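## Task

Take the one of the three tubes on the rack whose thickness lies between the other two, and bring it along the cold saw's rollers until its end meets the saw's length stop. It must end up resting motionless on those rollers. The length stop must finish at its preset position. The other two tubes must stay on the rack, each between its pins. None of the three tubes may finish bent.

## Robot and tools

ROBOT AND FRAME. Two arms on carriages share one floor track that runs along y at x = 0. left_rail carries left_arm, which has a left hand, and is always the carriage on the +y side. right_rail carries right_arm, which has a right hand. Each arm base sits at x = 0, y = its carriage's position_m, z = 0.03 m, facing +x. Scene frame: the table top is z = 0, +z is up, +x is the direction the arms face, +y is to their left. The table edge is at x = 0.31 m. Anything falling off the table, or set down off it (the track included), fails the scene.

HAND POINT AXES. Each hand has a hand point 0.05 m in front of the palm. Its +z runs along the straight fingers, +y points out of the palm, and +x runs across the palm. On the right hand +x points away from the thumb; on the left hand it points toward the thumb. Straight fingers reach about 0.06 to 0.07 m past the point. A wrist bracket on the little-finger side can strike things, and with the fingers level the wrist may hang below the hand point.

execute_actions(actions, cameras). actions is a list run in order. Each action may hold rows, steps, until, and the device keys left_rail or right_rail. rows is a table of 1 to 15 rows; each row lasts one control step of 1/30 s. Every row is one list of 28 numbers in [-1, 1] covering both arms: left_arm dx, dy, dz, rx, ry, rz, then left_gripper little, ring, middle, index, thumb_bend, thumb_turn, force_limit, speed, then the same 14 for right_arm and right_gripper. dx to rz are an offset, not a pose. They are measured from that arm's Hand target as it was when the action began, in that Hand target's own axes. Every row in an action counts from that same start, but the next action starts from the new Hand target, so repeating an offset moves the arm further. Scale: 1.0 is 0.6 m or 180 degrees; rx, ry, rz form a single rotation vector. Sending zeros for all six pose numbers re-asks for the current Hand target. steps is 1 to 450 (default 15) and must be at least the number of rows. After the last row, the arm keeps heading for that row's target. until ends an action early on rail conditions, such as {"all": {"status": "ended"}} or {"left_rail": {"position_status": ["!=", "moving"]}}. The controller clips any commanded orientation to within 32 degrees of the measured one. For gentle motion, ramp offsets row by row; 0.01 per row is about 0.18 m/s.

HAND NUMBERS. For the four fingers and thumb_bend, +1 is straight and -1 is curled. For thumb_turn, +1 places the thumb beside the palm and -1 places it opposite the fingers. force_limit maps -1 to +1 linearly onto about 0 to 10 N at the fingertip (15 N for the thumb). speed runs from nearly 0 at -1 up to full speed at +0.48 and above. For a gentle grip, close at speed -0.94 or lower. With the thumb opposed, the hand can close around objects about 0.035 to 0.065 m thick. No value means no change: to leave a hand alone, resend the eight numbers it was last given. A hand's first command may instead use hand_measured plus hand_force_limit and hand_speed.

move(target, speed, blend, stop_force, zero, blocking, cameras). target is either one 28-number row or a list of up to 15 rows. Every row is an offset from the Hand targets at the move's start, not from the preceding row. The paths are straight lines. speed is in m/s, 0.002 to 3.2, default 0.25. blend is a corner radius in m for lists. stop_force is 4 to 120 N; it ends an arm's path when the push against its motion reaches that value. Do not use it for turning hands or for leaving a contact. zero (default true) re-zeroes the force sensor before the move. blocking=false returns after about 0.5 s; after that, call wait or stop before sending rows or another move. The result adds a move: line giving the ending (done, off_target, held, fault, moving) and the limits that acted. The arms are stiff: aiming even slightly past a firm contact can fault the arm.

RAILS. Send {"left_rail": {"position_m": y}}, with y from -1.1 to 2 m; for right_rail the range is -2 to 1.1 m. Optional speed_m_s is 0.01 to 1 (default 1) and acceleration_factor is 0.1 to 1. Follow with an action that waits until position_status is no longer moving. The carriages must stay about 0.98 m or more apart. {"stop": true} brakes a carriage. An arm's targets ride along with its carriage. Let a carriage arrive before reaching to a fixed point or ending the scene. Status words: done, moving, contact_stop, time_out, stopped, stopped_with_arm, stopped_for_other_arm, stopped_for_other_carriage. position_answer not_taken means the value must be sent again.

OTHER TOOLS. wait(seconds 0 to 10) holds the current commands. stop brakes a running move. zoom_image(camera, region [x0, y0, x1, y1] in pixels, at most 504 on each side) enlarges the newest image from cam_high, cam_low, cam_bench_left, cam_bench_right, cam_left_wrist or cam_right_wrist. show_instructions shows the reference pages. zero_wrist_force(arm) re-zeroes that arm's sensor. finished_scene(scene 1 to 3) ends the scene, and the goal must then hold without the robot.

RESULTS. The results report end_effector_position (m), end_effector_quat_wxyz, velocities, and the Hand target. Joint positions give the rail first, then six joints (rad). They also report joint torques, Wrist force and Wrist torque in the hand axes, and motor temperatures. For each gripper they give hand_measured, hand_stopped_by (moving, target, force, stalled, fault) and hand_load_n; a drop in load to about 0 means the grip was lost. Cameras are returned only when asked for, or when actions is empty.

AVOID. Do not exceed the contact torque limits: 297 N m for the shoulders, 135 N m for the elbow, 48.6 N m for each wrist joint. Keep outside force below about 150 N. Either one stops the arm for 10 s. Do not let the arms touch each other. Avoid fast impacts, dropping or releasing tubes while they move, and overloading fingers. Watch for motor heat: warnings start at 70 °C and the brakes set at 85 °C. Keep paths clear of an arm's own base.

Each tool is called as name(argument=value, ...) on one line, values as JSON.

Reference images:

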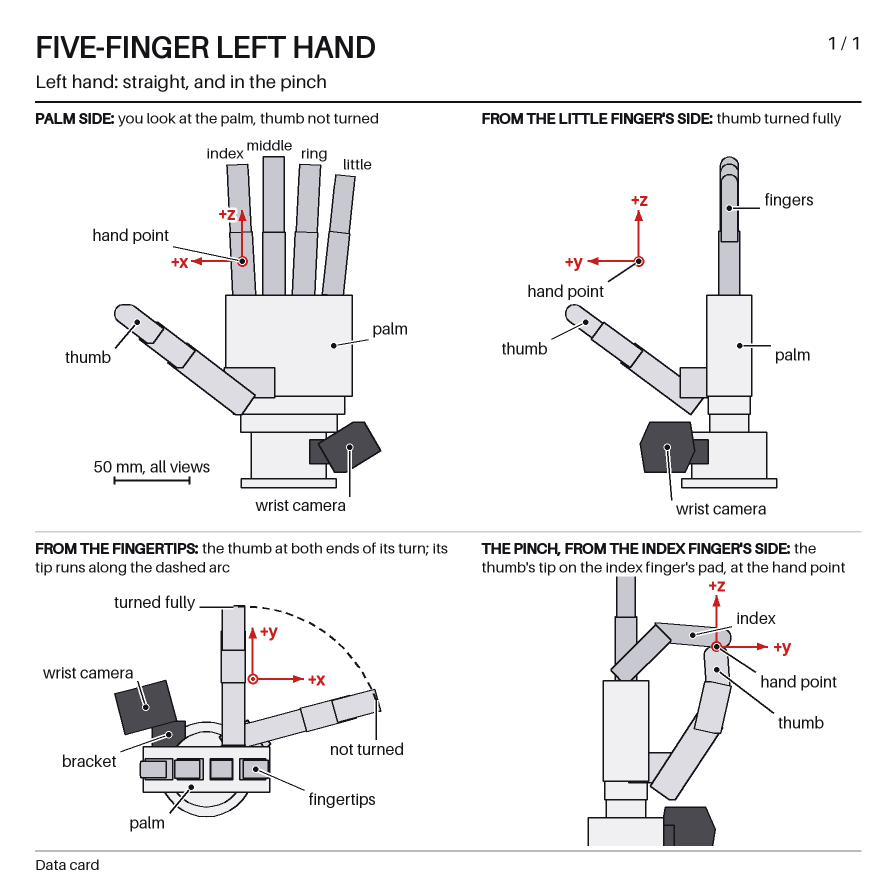

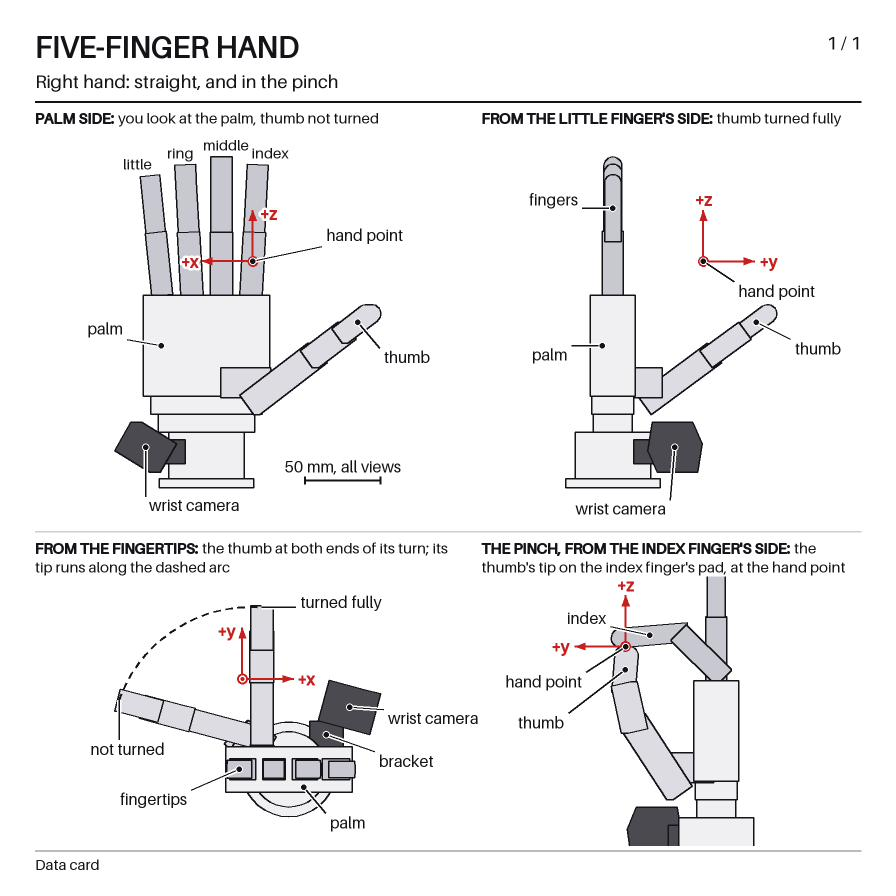

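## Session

execute_actions(actions=[])

Scene clock: 0.00 s.
left_arm: end_effector_position=(+0.7270, +0.8682, +0.5461) hand_measured=(+1.000, +1.000, +1.000, +1.000, +1.000, +1.000) hand_load_n=(+0.0, +0.0, +0.0, +0.0, +0.0, +0.0) hand_stopped_by=(target, target, target, target, target, target) hand_force_limit=0.00 hand_speed=-0.80 end_effector_quat_wxyz=(-0.010, +0.999, +0.000, -0.034) | right_arm: end_effector_position=(+0.7270, -0.9871, +0.5484) hand_measured=(+1.000, +1.000, +1.000, +1.000, +1.000, +1.000) hand_load_n=(+0.0, +0.0, +0.0, +0.0, +0.0, +0.0) hand_stopped_by=(target, target, target, target, target, target) hand_force_limit=0.00 hand_speed=-0.80 end_effector_quat_wxyz=(-0.034, +0.000, +0.999, +0.010)
Joint positions: left_arm=[0.948 -0.281 -1.567 1.565 -1.497 -1.571 -1.851] | right_arm=[-1.028 -0.281 -1.567 1.565 -1.497 -1.571 1.29]
Joint velocities: within noise
Joint torques (N m): no reading
Motor temperatures (°C): left_arm=[41 43 39 37 38 38] | right_arm=[36 40 40 38 39 40]
Wrist force (N): no reading
Wrist torque (N m): no reading
Wrist force, peak (N): no reading
Hand target: left_arm +0.7270, +0.8682, +0.5461; -0.010, +0.999, +0.000, -0.034 | right_arm +0.7270, -0.9871, +0.5484; -0.034, +0.000, +0.999, +0.010
left_rail: position_m=0.948 position_status=done
right_rail: position_m=-1.028 position_status=done
camera_calibration:
cam_left_wrist: T_world_to_cam=[[0.221096, 0.974793, -0.0299046, -0.988581], [0.867409, -0.182539, 0.462905, -0.732389], [0.445778, -0.128286, -0.885904, 0.386487], [0, 0, 0, 1]] pos_world=[0.681565, 0.879553, 0.651854]
cam_right_wrist: T_world_to_cam=[[-0.259592, 0.963956, 0.0583215, 1.10834], [0.854339, 0.201077, 0.479242, -0.682433], [0.450241, 0.174234, -0.875743, 0.436744], [0, 0, 0, 1]] pos_world=[0.674104, -1.00726, 0.644886]

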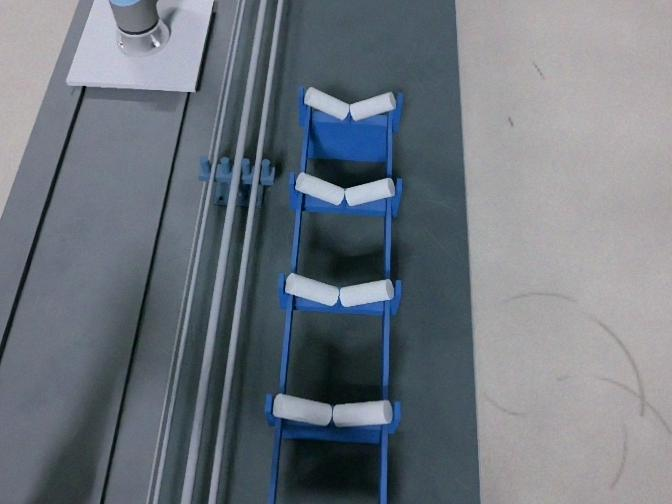

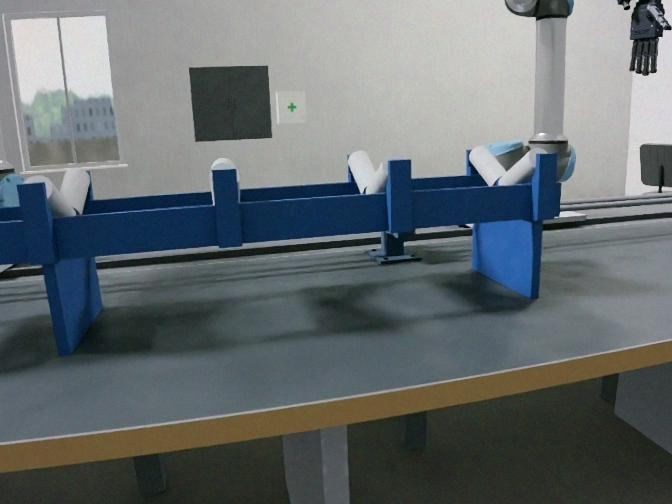

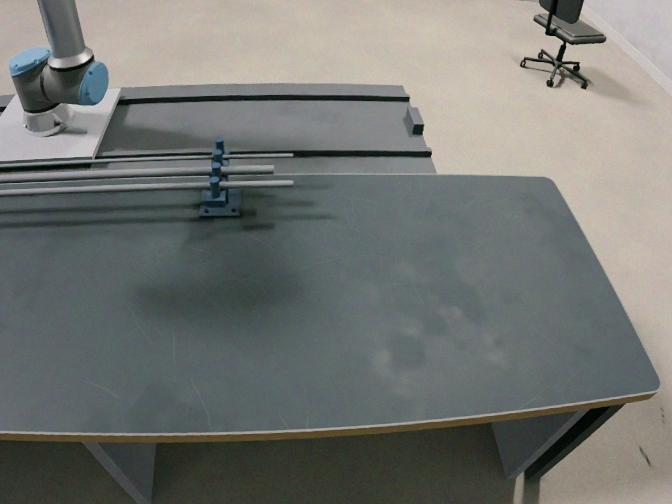

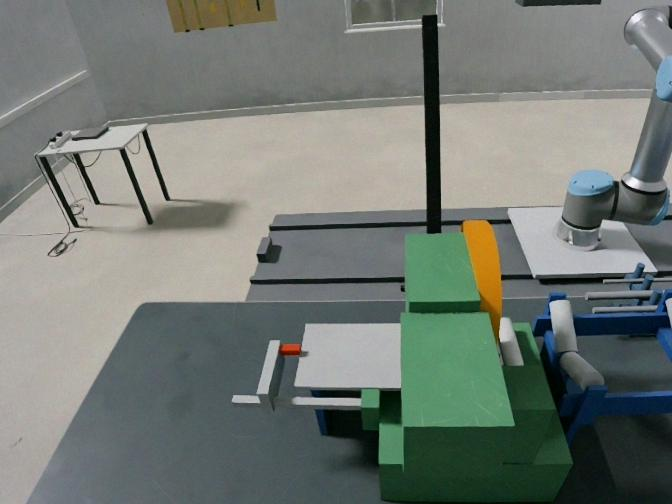

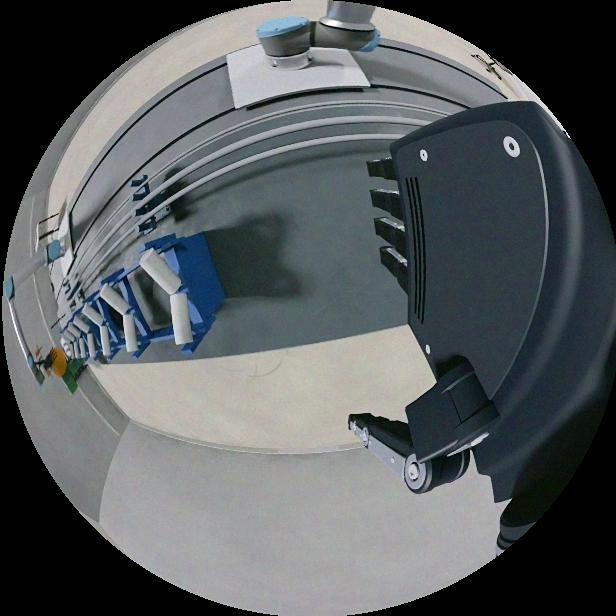

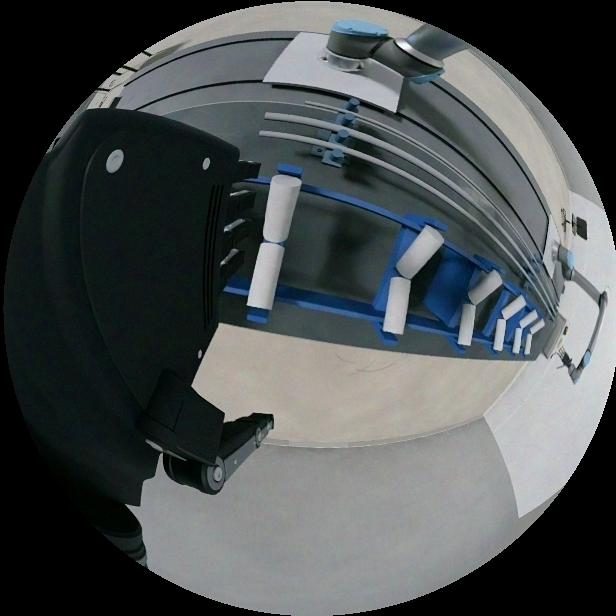

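zoom_image(camera="cam_bench_left", region=[130, 110, 330, 250])

zoom_image(camera="cam_high", region=[130, 80, 430, 504])

zoom_image(camera="cam_right_wrist", region=[230, 70, 480, 270])

zoom_image(camera="cam_bench_right", region=[220, 230, 672, 450])

Scaled by 2.520 from the camera's 672x504 image, which has a finer 960x720 frame.

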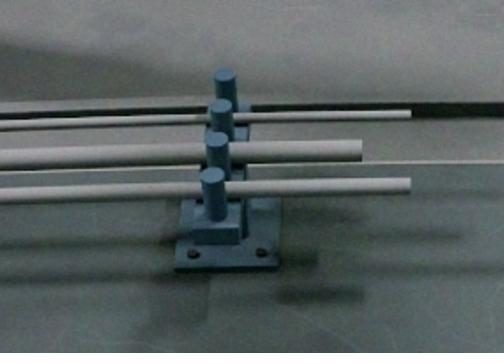

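Scaled by 1.189 from the camera's 672x504 image, which has a finer 960x720 frame.

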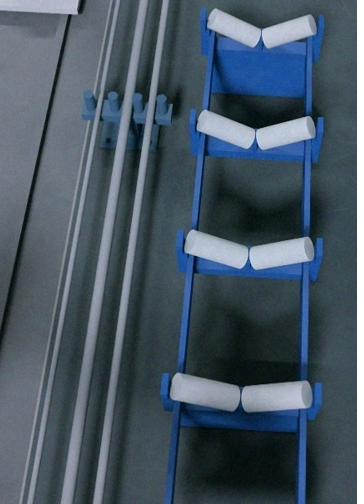

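Scaled by 2.016 from the camera's 616x616 image, which has a finer 880x880 frame.

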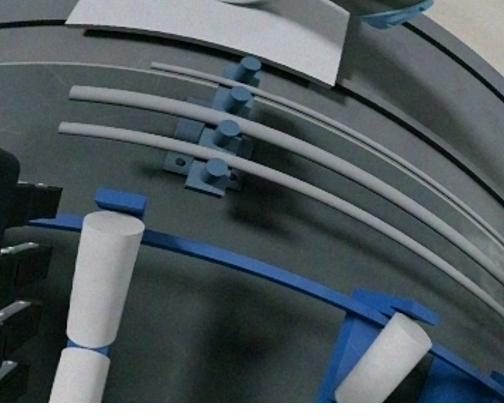

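Scaled by 1.115 from the camera's 672x504 image, which has a finer 960x720 frame.

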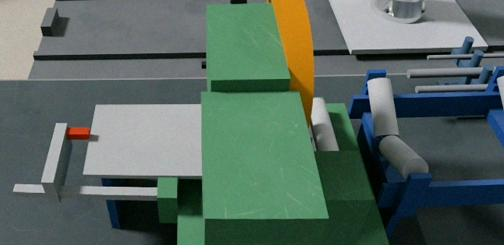

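zoom_image(camera="cam_left_wrist", region=[170, 80, 420, 280])

Scaled by 2.016 from the camera's 616x616 image, which has a finer 880x880 frame.

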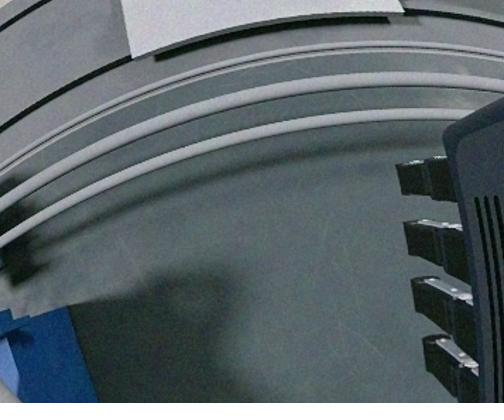

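execute_actions(actions=[{"left_rail":{"position_m":1.5,"speed_m_s":0.6,"acceleration_factor":0.6},"right_rail":{"position_m":-0.59,"speed_m_s":0.6,"acceleration_factor":0.6},"steps":120,"until":{"all":{"status":"ended"}}}])

move(target=[[-0.414,0.2292,0.2242,0.012,0.022,0.5,1,1,1,1,0.5,-1,0,0,0.4081,0.0023,0.2281,0.022,-0.012,-0.5,1,1,1,1,0.5,-1,0,0],[-0.3885,0.2367,0.6002,0.012,0.022,0.5,1,1,1,1,0.5,-1,0,0,0.3822,-0.0053,0.6073,0.022,-0.012,-0.5,1,1,1,1,0.5,-1,0,0]], speed=0.3, blend=[0.05,0], cameras=["cam_left_wrist","cam_right_wrist"])

zoom_image(camera="cam_left_wrist", region=[180, 130, 430, 330])

zoom_image(camera="cam_right_wrist", region=[200, 100, 450, 300])

Scene clock: 74.43 s.
left_arm: end_effector_position=(+0.7270, +1.4205, +0.5461) hand_measured=(+1.000, +1.000, +1.000, +1.000, +1.000, +1.000) hand_load_n=(+0.0, +0.0, -0.5, +0.0, +0.0, +0.0) hand_stopped_by=(target, target, target, target, target, target) hand_force_limit=0.00 hand_speed=-0.80 end_effector_quat_wxyz=(-0.010, +0.999, +0.000, -0.034) | right_arm: end_effector_position=(+0.7270, -0.5492, +0.5484) hand_measured=(+1.000, +1.000, +1.000, +1.000, +1.000, +1.000) hand_load_n=(+0.5, +0.0, +0.0, -0.5, +0.0, +0.0) hand_stopped_by=(target, target, target, target, target, target) hand_force_limit=0.00 hand_speed=-0.80 end_effector_quat_wxyz=(-0.034, +0.000, +0.999, +0.010)
Joint positions: left_arm=[1.5 -0.28 -1.567 1.565 -1.497 -1.571 -1.851] | right_arm=[-0.59 -0.281 -1.567 1.565 -1.497 -1.571 1.29]
Joint torques (N m): left_arm=[-0.75 -49.84 -47.84 -3.41 0.31 0.14] | right_arm=[2.5 -48.34 -49.16 -4.17 0.01 -0.17]
Wrist force (N): left_arm=[-0.2 0.0 0.1] | right_arm=[0.5 -0.3 0.5]
Wrist torque (N m): left_arm=[0.00 0.04 -0.01] | right_arm=[-0.08 -0.08 0.01]
Wrist force, peak (N): left_arm=[-0.5 1.6 0.2] | right_arm=[0.6 -1.5 -0.2]
Hand target: left_arm +0.7270, +1.4205, +0.5461; -0.010, +0.999, +0.000, -0.034 | right_arm +0.7270, -0.5492, +0.5484; -0.034, +0.000, +0.999, +0.010
left_rail: position_m=1.500 speed_m_s=0.60 position_status=done
right_rail: position_m=-0.590 speed_m_s=0.60 position_status=done

Scene clock: 78.73 s.
left_arm: end_effector_position=(+0.4695, +1.2855, +0.2002) hand_measured=(+1.000, +1.000, +1.000, +1.000, +0.500, -1.000) hand_load_n=(+0.0, +0.0, +0.0, +0.0, +0.0, +0.5) hand_stopped_by=(target, target, target, target, target, target) hand_force_limit=0.00 hand_speed=0.00 end_effector_quat_wxyz=(+0.000, +0.707, -0.707, +0.000) | right_arm: end_effector_position=(+0.4732, -0.5453, +0.2008) hand_measured=(+1.000, +1.000, +1.000, +1.000, +0.500, -1.000) hand_load_n=(+0.0, +0.0, +0.0, +0.0, +0.0, +0.0) hand_stopped_by=(target, target, target, target, target, target) hand_force_limit=0.00 hand_speed=0.00 end_effector_quat_wxyz=(+0.000, +0.707, -0.707, +0.000)
Joint positions: left_arm=[1.5 -0.649 -1.627 2.298 -2.241 -1.571 -0.649] | right_arm=[-0.59 -0.306 -1.678 2.341 -2.233 -1.571 -0.307]
Joint torques (N m): left_arm=[10.8 -21.8 -30.07 -5.77 -2.19 1.91] | right_arm=[12.83 -11.79 -32.25 -7.73 2.14 3.12]
Wrist force (N): left_arm=[-0.6 -0.2 0.3] | right_arm=[0.5 -0.3 0.2]
Wrist torque (N m): left_arm=[-0.04 0.09 -0.26] | right_arm=[-0.04 -0.07 -0.23]
Wrist force, peak (N): left_arm=[-0.5 0.1 1.8] | right_arm=[0.5 -0.5 2.0]
Hand target: left_arm +0.4696, +1.2855, +0.2001; +0.000, +0.707, -0.707, +0.000 | right_arm +0.4732, -0.5453, +0.2007; +0.000, +0.707, -0.707, +0.000
Off the commanded pose: left_arm 0.000 m, 0 deg | right_arm 0.000 m, 0 deg.
left_rail: position_m=1.500 speed_m_s=0.60 position_status=done
right_rail: position_m=-0.590 speed_m_s=0.60 position_status=done
move: done
camera_calibration:
cam_left_wrist: T_world_to_cam=[[0.973987, -0.223948, -0.0345855, -0.160464], [-0.172936, -0.833236, 0.525177, 1.03964], [-0.14643, -0.505535, -0.85029, 1.00426], [0, 0, 0, 1]] pos_world=[0.483135, 1.33802, 0.302364]
cam_right_wrist: T_world_to_cam=[[-0.964527, -0.263057, 0.0220845, 0.308557], [-0.211308, 0.819504, 0.532693, 0.442954], [-0.158227, 0.50913, -0.846021, 0.634134], [0, 0, 0, 1]] pos_world=[0.491548, -0.604691, 0.293718]
Images, in order (width x height): cam_left_wrist 616x616, cam_right_wrist 616x616.

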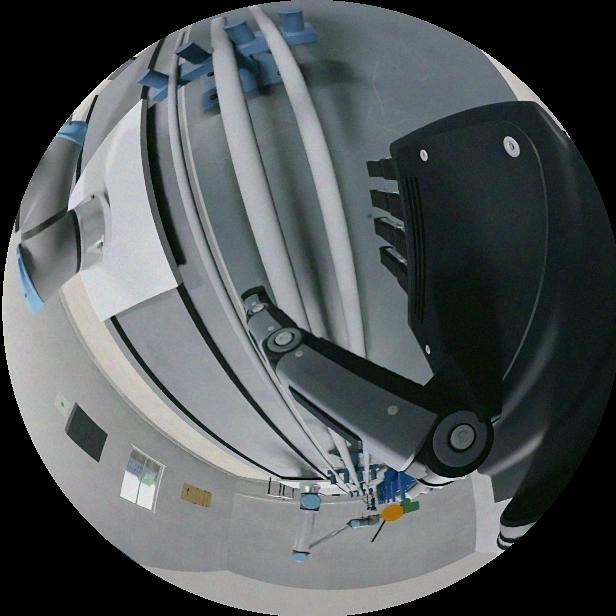

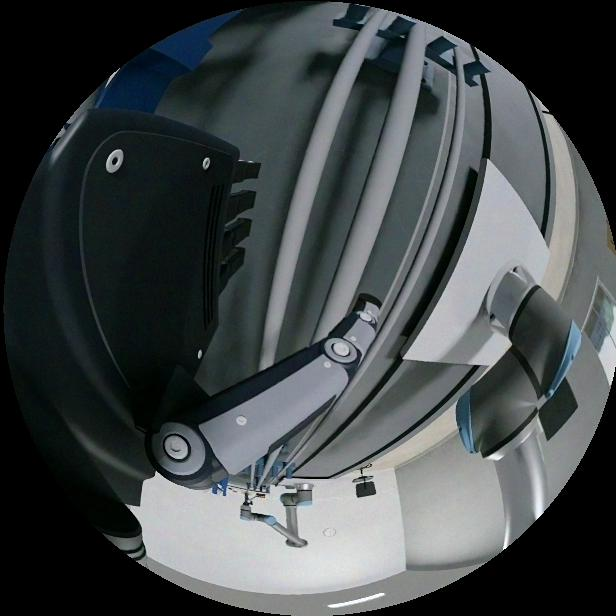

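Scaled by 2.016 from the camera's 616x616 image, which has a finer 880x880 frame.

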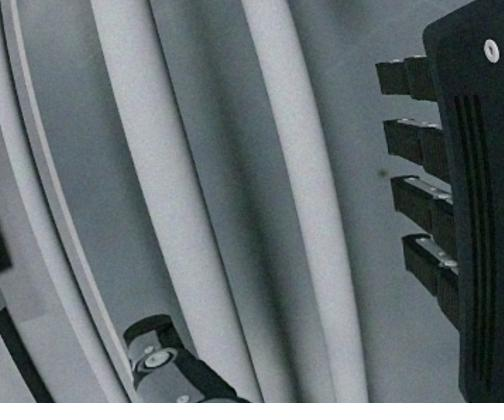

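Scaled by 2.016 from the camera's 616x616 image, which has a finer 880x880 frame.

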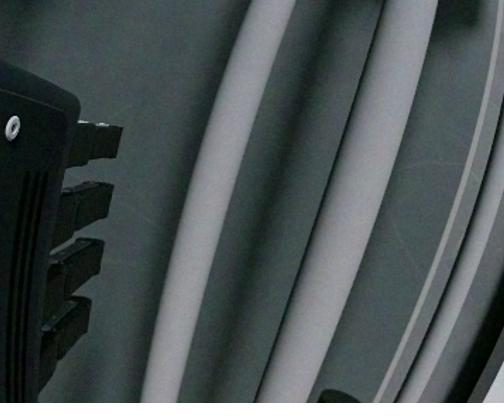

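move(target=[[0,0.0043,0.08,0,0,0,1,1,1,1,0.15,-1,0,0,0,0.0037,0.08,0,0,0,1,1,1,1,0.15,-1,0,0],[0,0.0043,0.1835,0,0,0,1,1,1,1,0.15,-1,0,0,0,0.0037,0.1845,0,0,0,1,1,1,1,0.15,-1,0,0]], speed=0.1, stop_force=8, cameras=["cam_left_wrist","cam_right_wrist"])

Scene clock: 108.97 s.
left_arm: end_effector_position=(+0.4669, +1.2854, +0.0900) hand_measured=(+1.000, +1.000, +1.000, +1.000, +0.150, -1.000) hand_load_n=(+0.0, +0.0, +0.0, +0.0, +0.0, +0.0) hand_stopped_by=(target, target, target, target, target, target) hand_force_limit=0.00 hand_speed=0.00 end_effector_quat_wxyz=(+0.000, +0.707, -0.707, +0.000) | right_arm: end_effector_position=(+0.4709, -0.5453, +0.0900) hand_measured=(+1.000, +1.000, +1.000, +1.000, +0.150, -1.000) hand_load_n=(+0.0, +0.0, +0.0, +0.0, +0.0, +0.0) hand_stopped_by=(target, target, target, target, target, target) hand_force_limit=0.00 hand_speed=0.00 end_effector_quat_wxyz=(+0.000, +0.707, -0.707, +0.000)
Joint positions: left_arm=[1.5 -0.652 -1.45 2.391 -2.511 -1.571 -0.652] | right_arm=[-0.59 -0.308 -1.491 2.439 -2.518 -1.571 -0.308]
Joint torques (N m): left_arm=[9.25 -27.19 -21.4 -5.56 -2.42 2] | right_arm=[12.9 -20.26 -22.8 -7.8 -0.79 2.95]
Wrist force (N): left_arm=[-0.6 -0.2 0.4] | right_arm=[0.6 -0.2 0.5]
Wrist torque (N m): left_arm=[-0.05 0.10 -0.02] | right_arm=[-0.02 -0.13 -0.09]
Wrist force, peak (N): left_arm=[-0.8 -0.2 0.9] | right_arm=[0.9 -0.1 1.1]
Hand target: left_arm +0.4669, +1.2854, +0.0900; +0.000, +0.707, -0.707, +0.000 | right_arm +0.4709, -0.5453, +0.0900; +0.000, +0.707, -0.707, +0.000
Off the commanded pose: left_arm 0.000 m, 0 deg | right_arm 0.000 m, 0 deg.
left_rail: position_m=1.500 speed_m_s=0.60 position_status=done
right_rail: position_m=-0.590 speed_m_s=0.60 position_status=done
move: done
camera_calibration:
cam_left_wrist: T_world_to_cam=[[0.973987, -0.223948, -0.0345855, -0.161766], [-0.172936, -0.833236, 0.525177, 1.09698], [-0.14643, -0.505535, -0.85029, 0.910123], [0, 0, 0, 1]] pos_world=[0.480535, 1.33792, 0.192164]
cam_right_wrist: T_world_to_cam=[[-0.964543, -0.263007, 0.0220035, 0.308812], [-0.21131, 0.819515, 0.532675, 0.501583], [-0.15813, 0.509138, -0.846034, 0.540042], [0, 0, 0, 1]] pos_world=[0.489248, -0.604791, 0.182918]
Images, in order (width x height): cam_left_wrist 616x616, cam_right_wrist 616x616.

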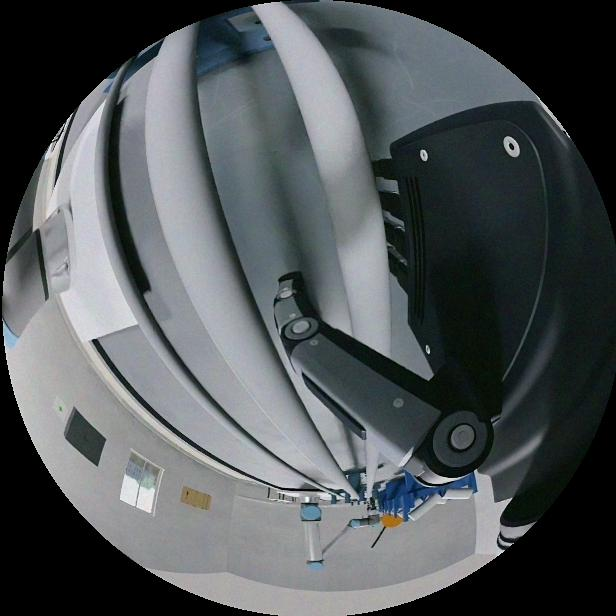

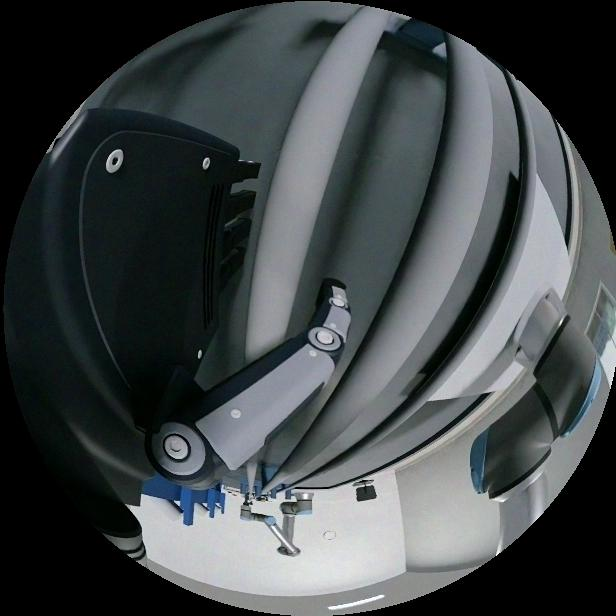

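execute_actions(actions=[{"rows":[[0,0,0,0,0,0,0,0,0,0,0.15,-1,0,-0.3,0,0,0,0,0,0,0,0,0,0,0.15,-1,0,-0.3]],"steps":36},{"rows":[[0,0,-0.004,0,0,0,0,0,0,0,0.15,-1,0,-0.3,0,0,-0.004,0,0,0,0,0,0,0,0.15,-1,0,-0.3],[0,0,-0.008,0,0,0,0,0,0,0,0.15,-1,0,-0.3,0,0,-0.008,0,0,0,0,0,0,0,0.15,-1,0,-0.3],[0,0,-0.012,0,0,0,0,0,0,0,0.15,-1,0,-0.3,0,0,-0.012,0,0,0,0,0,0,0,0.15,-1,0,-0.3],[0,0,-0.016,0,0,0,0,0,0,0,0.15,-1,0,-0.3,0,0,-0.016,0,0,0,0,0,0,0,0.15,-1,0,-0.3],[0,0,-0.02,0,0,0,0,0,0,0,0.15,-1,0,-0.3,0,0,-0.02,0,0,0,0,0,0,0,0.15,-1,0,-0.3],[0,0,-0.0235,0,0,0,0,0,0,0,0.15,-1,0,-0.3,0,0,-0.0235,0,0,0,0,0,0,0,0.15,-1,0,-0.3]],"steps":20},{"rows":[[0,0,0,0,0,0,-0.4,-0.4,-0.4,-0.4,0.15,-1,0,-0.6,0,0,0,0,0,0,-0.4,-0.4,-0.4,-0.4,0.15,-1,0,-0.6]],"steps":60}], cameras=["cam_left_wrist","cam_right_wrist"])

Scene clock: 127.97 s.
left_arm: end_effector_position=(+0.4669, +1.2854, +0.1041) hand_measured=(-0.400, -0.400, -0.252, -0.288, +0.150, -1.000) hand_load_n=(+1.5, +1.0, +7.0, +8.5, +1.5, -2.5) hand_stopped_by=(target, target, force, force, target, target) hand_force_limit=0.00 hand_speed=-0.60 end_effector_quat_wxyz=(+0.000, +0.707, -0.707, +0.000) | right_arm: end_effector_position=(+0.4709, -0.5453, +0.1041) hand_measured=(-0.400, -0.400, -0.252, -0.290, +0.150, -1.000) hand_load_n=(+1.0, +3.5, +9.5, +11.0, +2.5, -3.5) hand_stopped_by=(target, target, force, force, target, target) hand_force_limit=0.00 hand_speed=-0.60 end_effector_quat_wxyz=(+0.000, +0.707, -0.707, +0.000)
Joint positions: left_arm=[1.5 -0.652 -1.477 2.381 -2.475 -1.571 -0.652] | right_arm=[-0.59 -0.308 -1.519 2.429 -2.48 -1.571 -0.308]
Joint torques (N m): left_arm=[-5.98 -57.18 -41.36 -5.8 0.81 -0.62] | right_arm=[-6.02 -54.62 -40.69 -3.27 3.32 -3.05]
Wrist force (N): left_arm=[-0.4 0.0 6.3] | right_arm=[0.5 -0.1 7.0]
Wrist torque (N m): left_arm=[-0.18 0.42 -0.01] | right_arm=[-0.14 -0.41 -0.12]
Wrist force, peak (N): left_arm=[-0.8 0.1 6.4] | right_arm=[2.7 0.1 6.7]
Hand target: left_arm +0.4669, +1.2854, +0.1041; +0.000, +0.707, -0.707, +0.000 | right_arm +0.4709, -0.5453, +0.1041; +0.000, +0.707, -0.707, +0.000
Off the commanded pose: left_arm 0.000 m, 0 deg | right_arm 0.000 m, 0 deg.
left_rail: position_m=1.500 speed_m_s=0.60 position_status=done
right_rail: position_m=-0.590 speed_m_s=0.60 position_status=done
camera_calibration:
cam_left_wrist: T_world_to_cam=[[0.973987, -0.223948, -0.0345855, -0.161256], [-0.172936, -0.833236, 0.525177, 1.08966], [-0.14643, -0.505535, -0.85029, 0.922163], [0, 0, 0, 1]] pos_world=[0.480535, 1.33802, 0.206264]
cam_right_wrist: T_world_to_cam=[[-0.964543, -0.263007, 0.0220035, 0.308624], [-0.21131, 0.819515, 0.532675, 0.494011], [-0.15813, 0.509138, -0.846034, 0.551936], [0, 0, 0, 1]] pos_world=[0.489348, -0.604691, 0.197018]
Images, in order (width x height): cam_left_wrist 616x616, cam_right_wrist 616x616.

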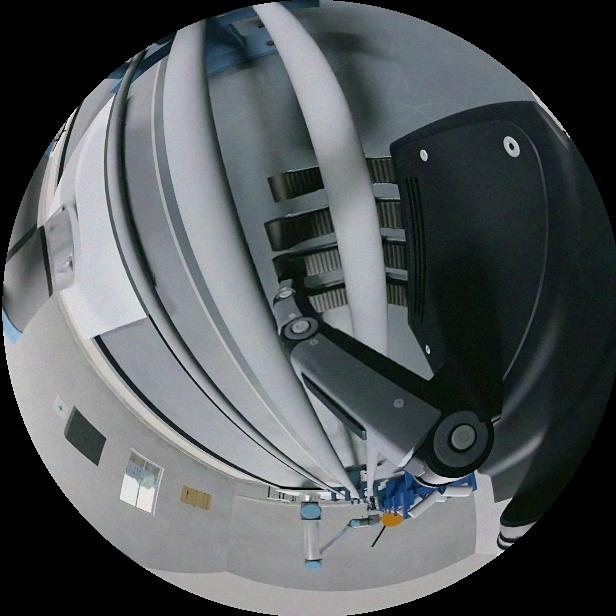

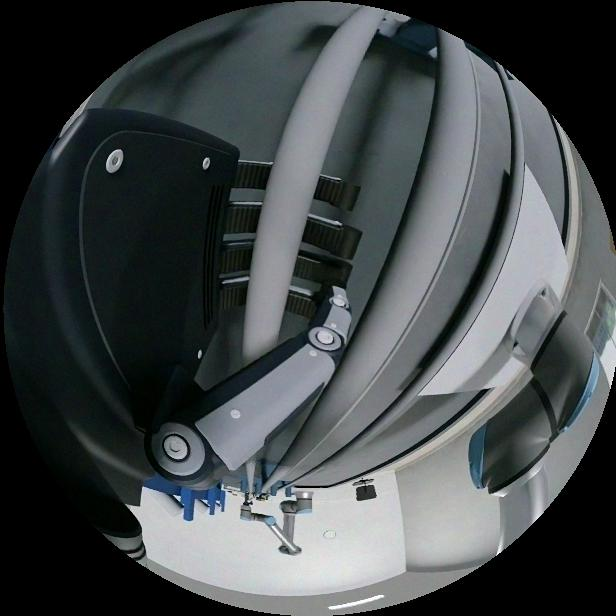

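move(target=[[0,0,-0.46,0,0,0,-0.4,-0.4,-0.4,-0.4,0.15,-1,0,-0.6,0,0,-0.46,0,0,0,-0.4,-0.4,-0.4,-0.4,0.15,-1,0,-0.6],[0,-0.444,-0.46,0,0,0,-0.4,-0.4,-0.4,-0.4,0.15,-1,0,-0.6,0,-0.4375,-0.46,0,0,0,-0.4,-0.4,-0.4,-0.4,0.15,-1,0,-0.6]], speed=[0.12,0.15], blend=[0.04,0], cameras=["all"])

zoom_image(camera="cam_right_wrist", region=[180, 80, 380, 280])

zoom_image(camera="cam_left_wrist", region=[240, 120, 440, 320])

zoom_image(camera="cam_bench_right", region=[422, 200, 672, 450])

zoom_image(camera="cam_high", region=[230, 0, 450, 440])

Scene clock: 147.07 s.
left_arm: end_effector_position=(+0.7333, +1.2853, +0.3799) hand_measured=(-0.400, -0.400, -0.252, -0.288, +0.150, -1.000) hand_load_n=(+1.5, +0.5, +7.0, +8.0, +1.5, -2.5) hand_stopped_by=(target, target, force, force, target, target) hand_force_limit=0.00 hand_speed=-0.60 end_effector_quat_wxyz=(+0.000, +0.707, -0.707, +0.000) | right_arm: end_effector_position=(+0.7335, -0.5451, +0.3799) hand_measured=(-0.400, -0.400, -0.252, -0.290, +0.150, -1.000) hand_load_n=(+1.0, +3.5, +10.0, +11.0, +2.5, -3.0) hand_stopped_by=(target, target, force, force, target, target) hand_force_limit=0.00 hand_speed=-0.60 end_effector_quat_wxyz=(+0.000, +0.707, -0.707, +0.000)
Joint positions: left_arm=[1.5 -0.443 -1.36 1.649 -1.859 -1.571 -0.442] | right_arm=[-0.59 -0.203 -1.393 1.689 -1.866 -1.571 -0.204]
Joint torques (N m): left_arm=[9.19 -57.08 -59.6 -3.16 -2.64 1.46] | right_arm=[14.1 -51.35 -58.27 -0.99 -3.05 3.17]
Wrist force (N): left_arm=[-2.5 0.1 6.0] | right_arm=[2.5 -0.1 6.5]
Wrist torque (N m): left_arm=[-0.17 0.49 -0.27] | right_arm=[-0.13 -0.41 -0.19]
Wrist force, peak (N): left_arm=[-0.5 0.1 7.2] | right_arm=[0.8 -0.2 7.7]
Hand target: left_arm +0.7335, +1.2853, +0.3799; +0.000, +0.707, -0.707, +0.000 | right_arm +0.7336, -0.5451, +0.3799; +0.000, +0.707, -0.707, +0.000
Off the commanded pose: left_arm 0.000 m, 0 deg | right_arm 0.000 m, 0 deg.
left_rail: position_m=1.500 speed_m_s=0.60 position_status=done
right_rail: position_m=-0.590 speed_m_s=0.60 position_status=done
move: done
camera_calibration:
cam_left_wrist: T_world_to_cam=[[0.973987, -0.223948, -0.0345855, -0.411232], [-0.172936, -0.833236, 0.525177, 0.99072], [-0.14643, -0.505535, -0.85029, 1.19558], [0, 0, 0, 1]] pos_world=[0.746935, 1.33782, 0.482064]
cam_right_wrist: T_world_to_cam=[[-0.964543, -0.263007, 0.0220035, 0.555801], [-0.21131, 0.819515, 0.532675, 0.402405], [-0.15813, 0.509138, -0.846034, 0.826679], [0, 0, 0, 1]] pos_world=[0.751848, -0.604491, 0.472818]

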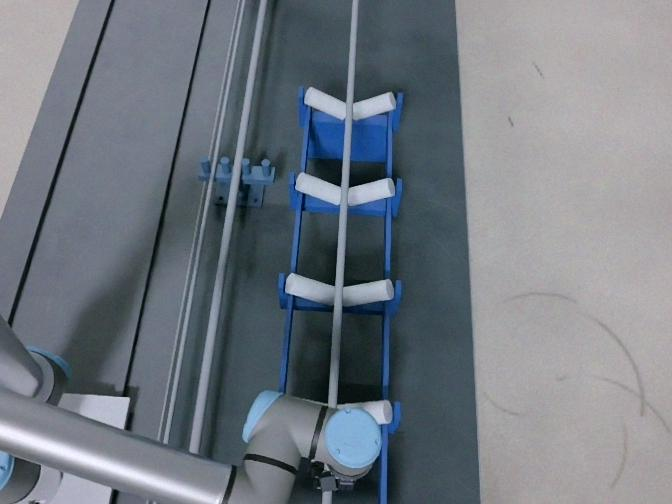

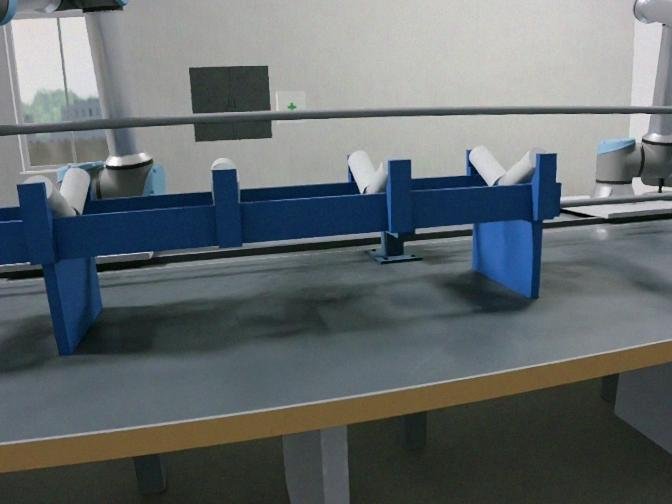

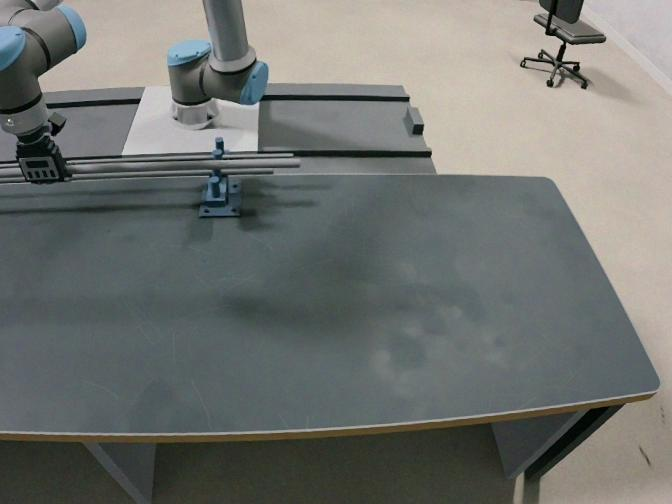

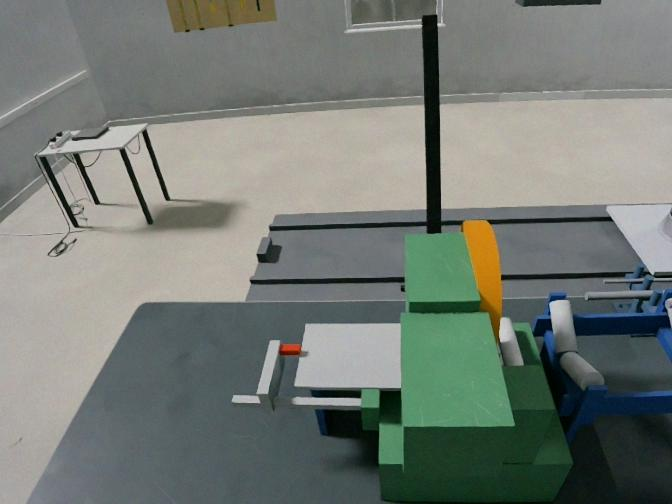

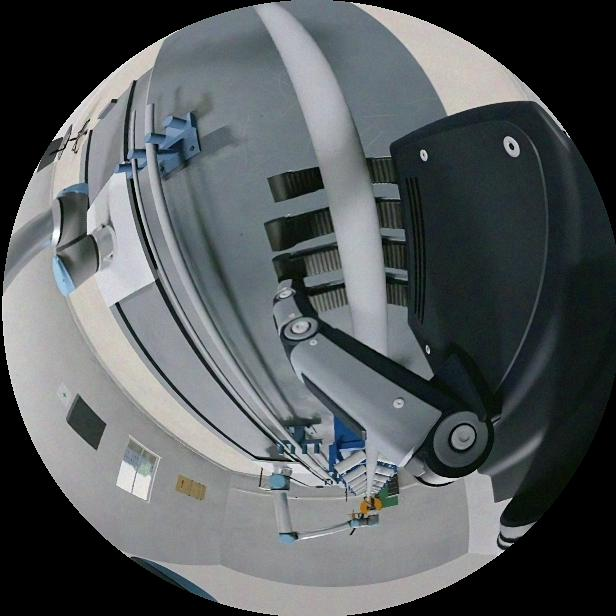

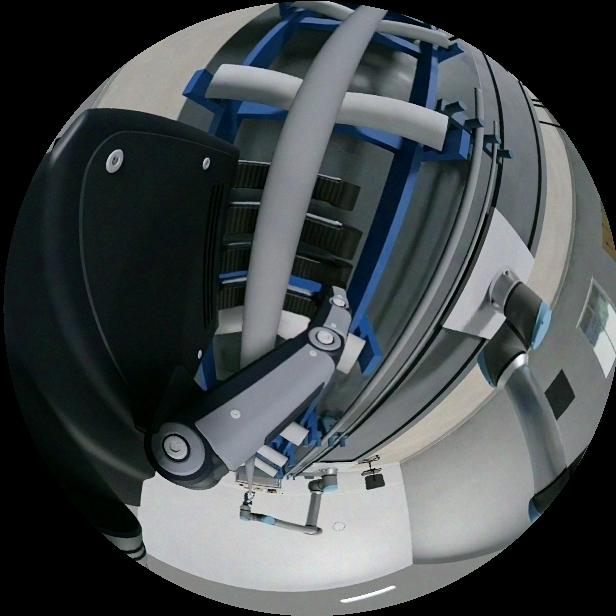

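Scaled by 2.520 from the camera's 616x616 image, which has a finer 880x880 frame.

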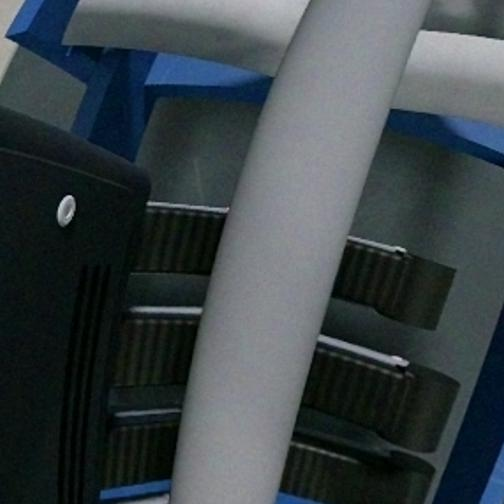

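Scaled by 2.520 from the camera's 616x616 image, which has a finer 880x880 frame.

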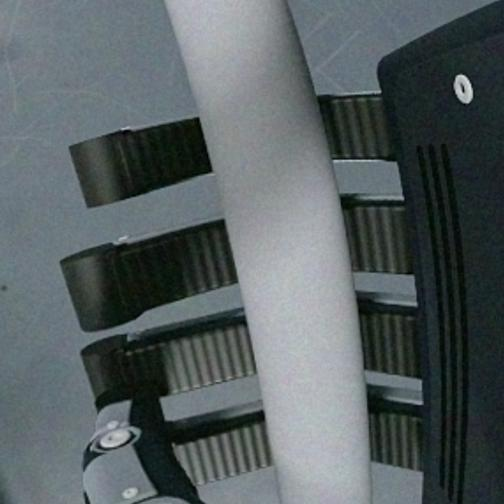

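Scaled by 2.016 from the camera's 672x504 image, which has a finer 960x720 frame.

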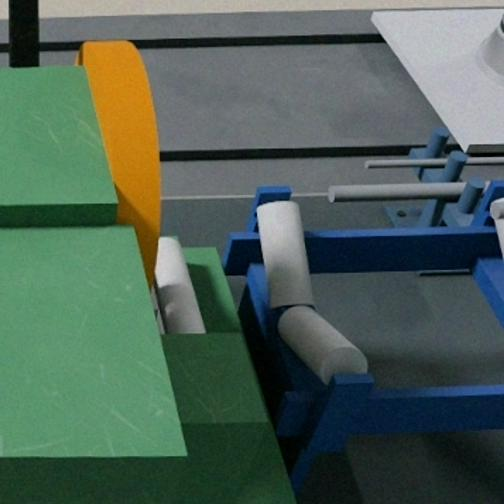

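Scaled by 1.145 from the camera's 672x504 image, which has a finer 960x720 frame.

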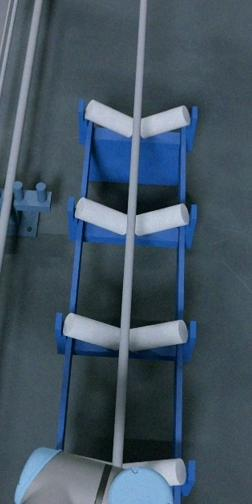

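move(target=[[0,0,0.18,0,0,0,-0.4,-0.4,-0.4,-0.4,0.15,-1,0,-0.6,0,0,0.18,0,0,0,-0.4,-0.4,-0.4,-0.4,0.15,-1,0,-0.6],[0,0,0.2467,0,0,0,-0.4,-0.4,-0.4,-0.4,0.15,-1,0,-0.6,0,0,0.2467,0,0,0,-0.4,-0.4,-0.4,-0.4,0.15,-1,0,-0.6]], speed=[0.08,0.015], stop_force=5, cameras=["cam_high","cam_low"])

Scene clock: 167.73 s.
left_arm: end_effector_position=(+0.7334, +1.2853, +0.2429) hand_measured=(-0.400, -0.400, -0.252, -0.288, +0.150, -1.000) hand_load_n=(+0.5, +0.0, +7.0, +8.0, +1.5, -2.5) hand_stopped_by=(target, target, force, force, target, target) hand_force_limit=0.00 hand_speed=-0.60 end_effector_quat_wxyz=(+0.000, +0.707, -0.707, +0.000) | right_arm: end_effector_position=(+0.7336, -0.5451, +0.2470) hand_measured=(-0.400, -0.400, -0.252, -0.290, +0.150, -1.000) hand_load_n=(+0.0, +0.0, +9.5, +10.5, +2.5, -3.0) hand_stopped_by=(target, target, force, force, target, target) hand_force_limit=0.00 hand_speed=-0.60 end_effector_quat_wxyz=(+0.000, +0.707, -0.707, +0.000)
Joint positions: left_arm=[1.5 -0.443 -1.27 1.794 -2.094 -1.571 -0.442] | right_arm=[-0.59 -0.203 -1.305 1.832 -2.098 -1.571 -0.204]
Joint torques (N m): left_arm=[-9.23 -85.35 -50.17 -1.81 0.19 -0.52] | right_arm=[-6.48 -84.05 -49.48 -0.46 1.04 -3.19]
Wrist force (N): left_arm=[-0.7 -0.2 1.2] | right_arm=[0.3 0.0 0.6]
Wrist torque (N m): left_arm=[-0.05 0.17 -0.22] | right_arm=[0.02 -0.07 -0.25]
Wrist force, peak (N): left_arm=[-3.2 -0.2 6.2] | right_arm=[2.8 -0.2 7.0]
Hand target: left_arm +0.7334, +1.2853, +0.2429; +0.000, +0.707, -0.707, +0.000 (not the last commanded pose) | right_arm +0.7336, -0.5451, +0.2470; +0.000, +0.707, -0.707, +0.000 (not the last commanded pose)
Off the commanded pose: left_arm 0.011 m, 0 deg | right_arm 0.015 m, 0 deg.
left_rail: position_m=1.500 speed_m_s=0.60 position_status=done
right_rail: position_m=-0.590 speed_m_s=0.60 position_status=done
move: contact (left_arm, right_arm); path passed 1 of 2 targets
Images, in order (width x height): cam_high 672x504, cam_low 672x504.

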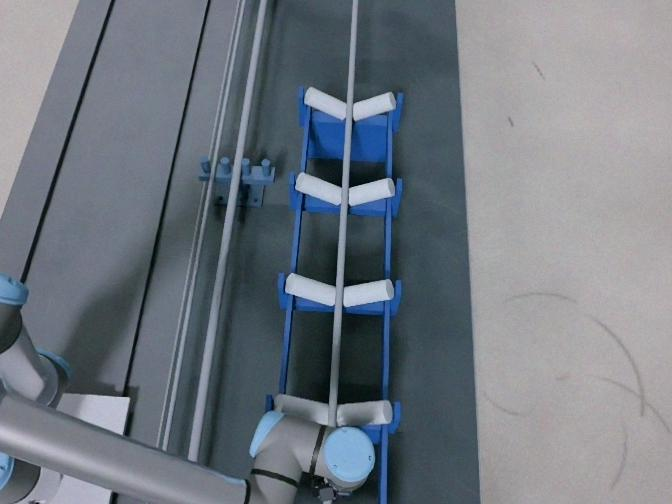

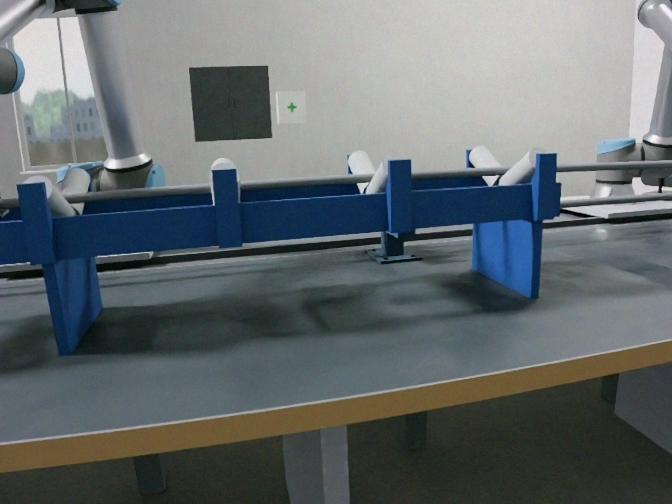

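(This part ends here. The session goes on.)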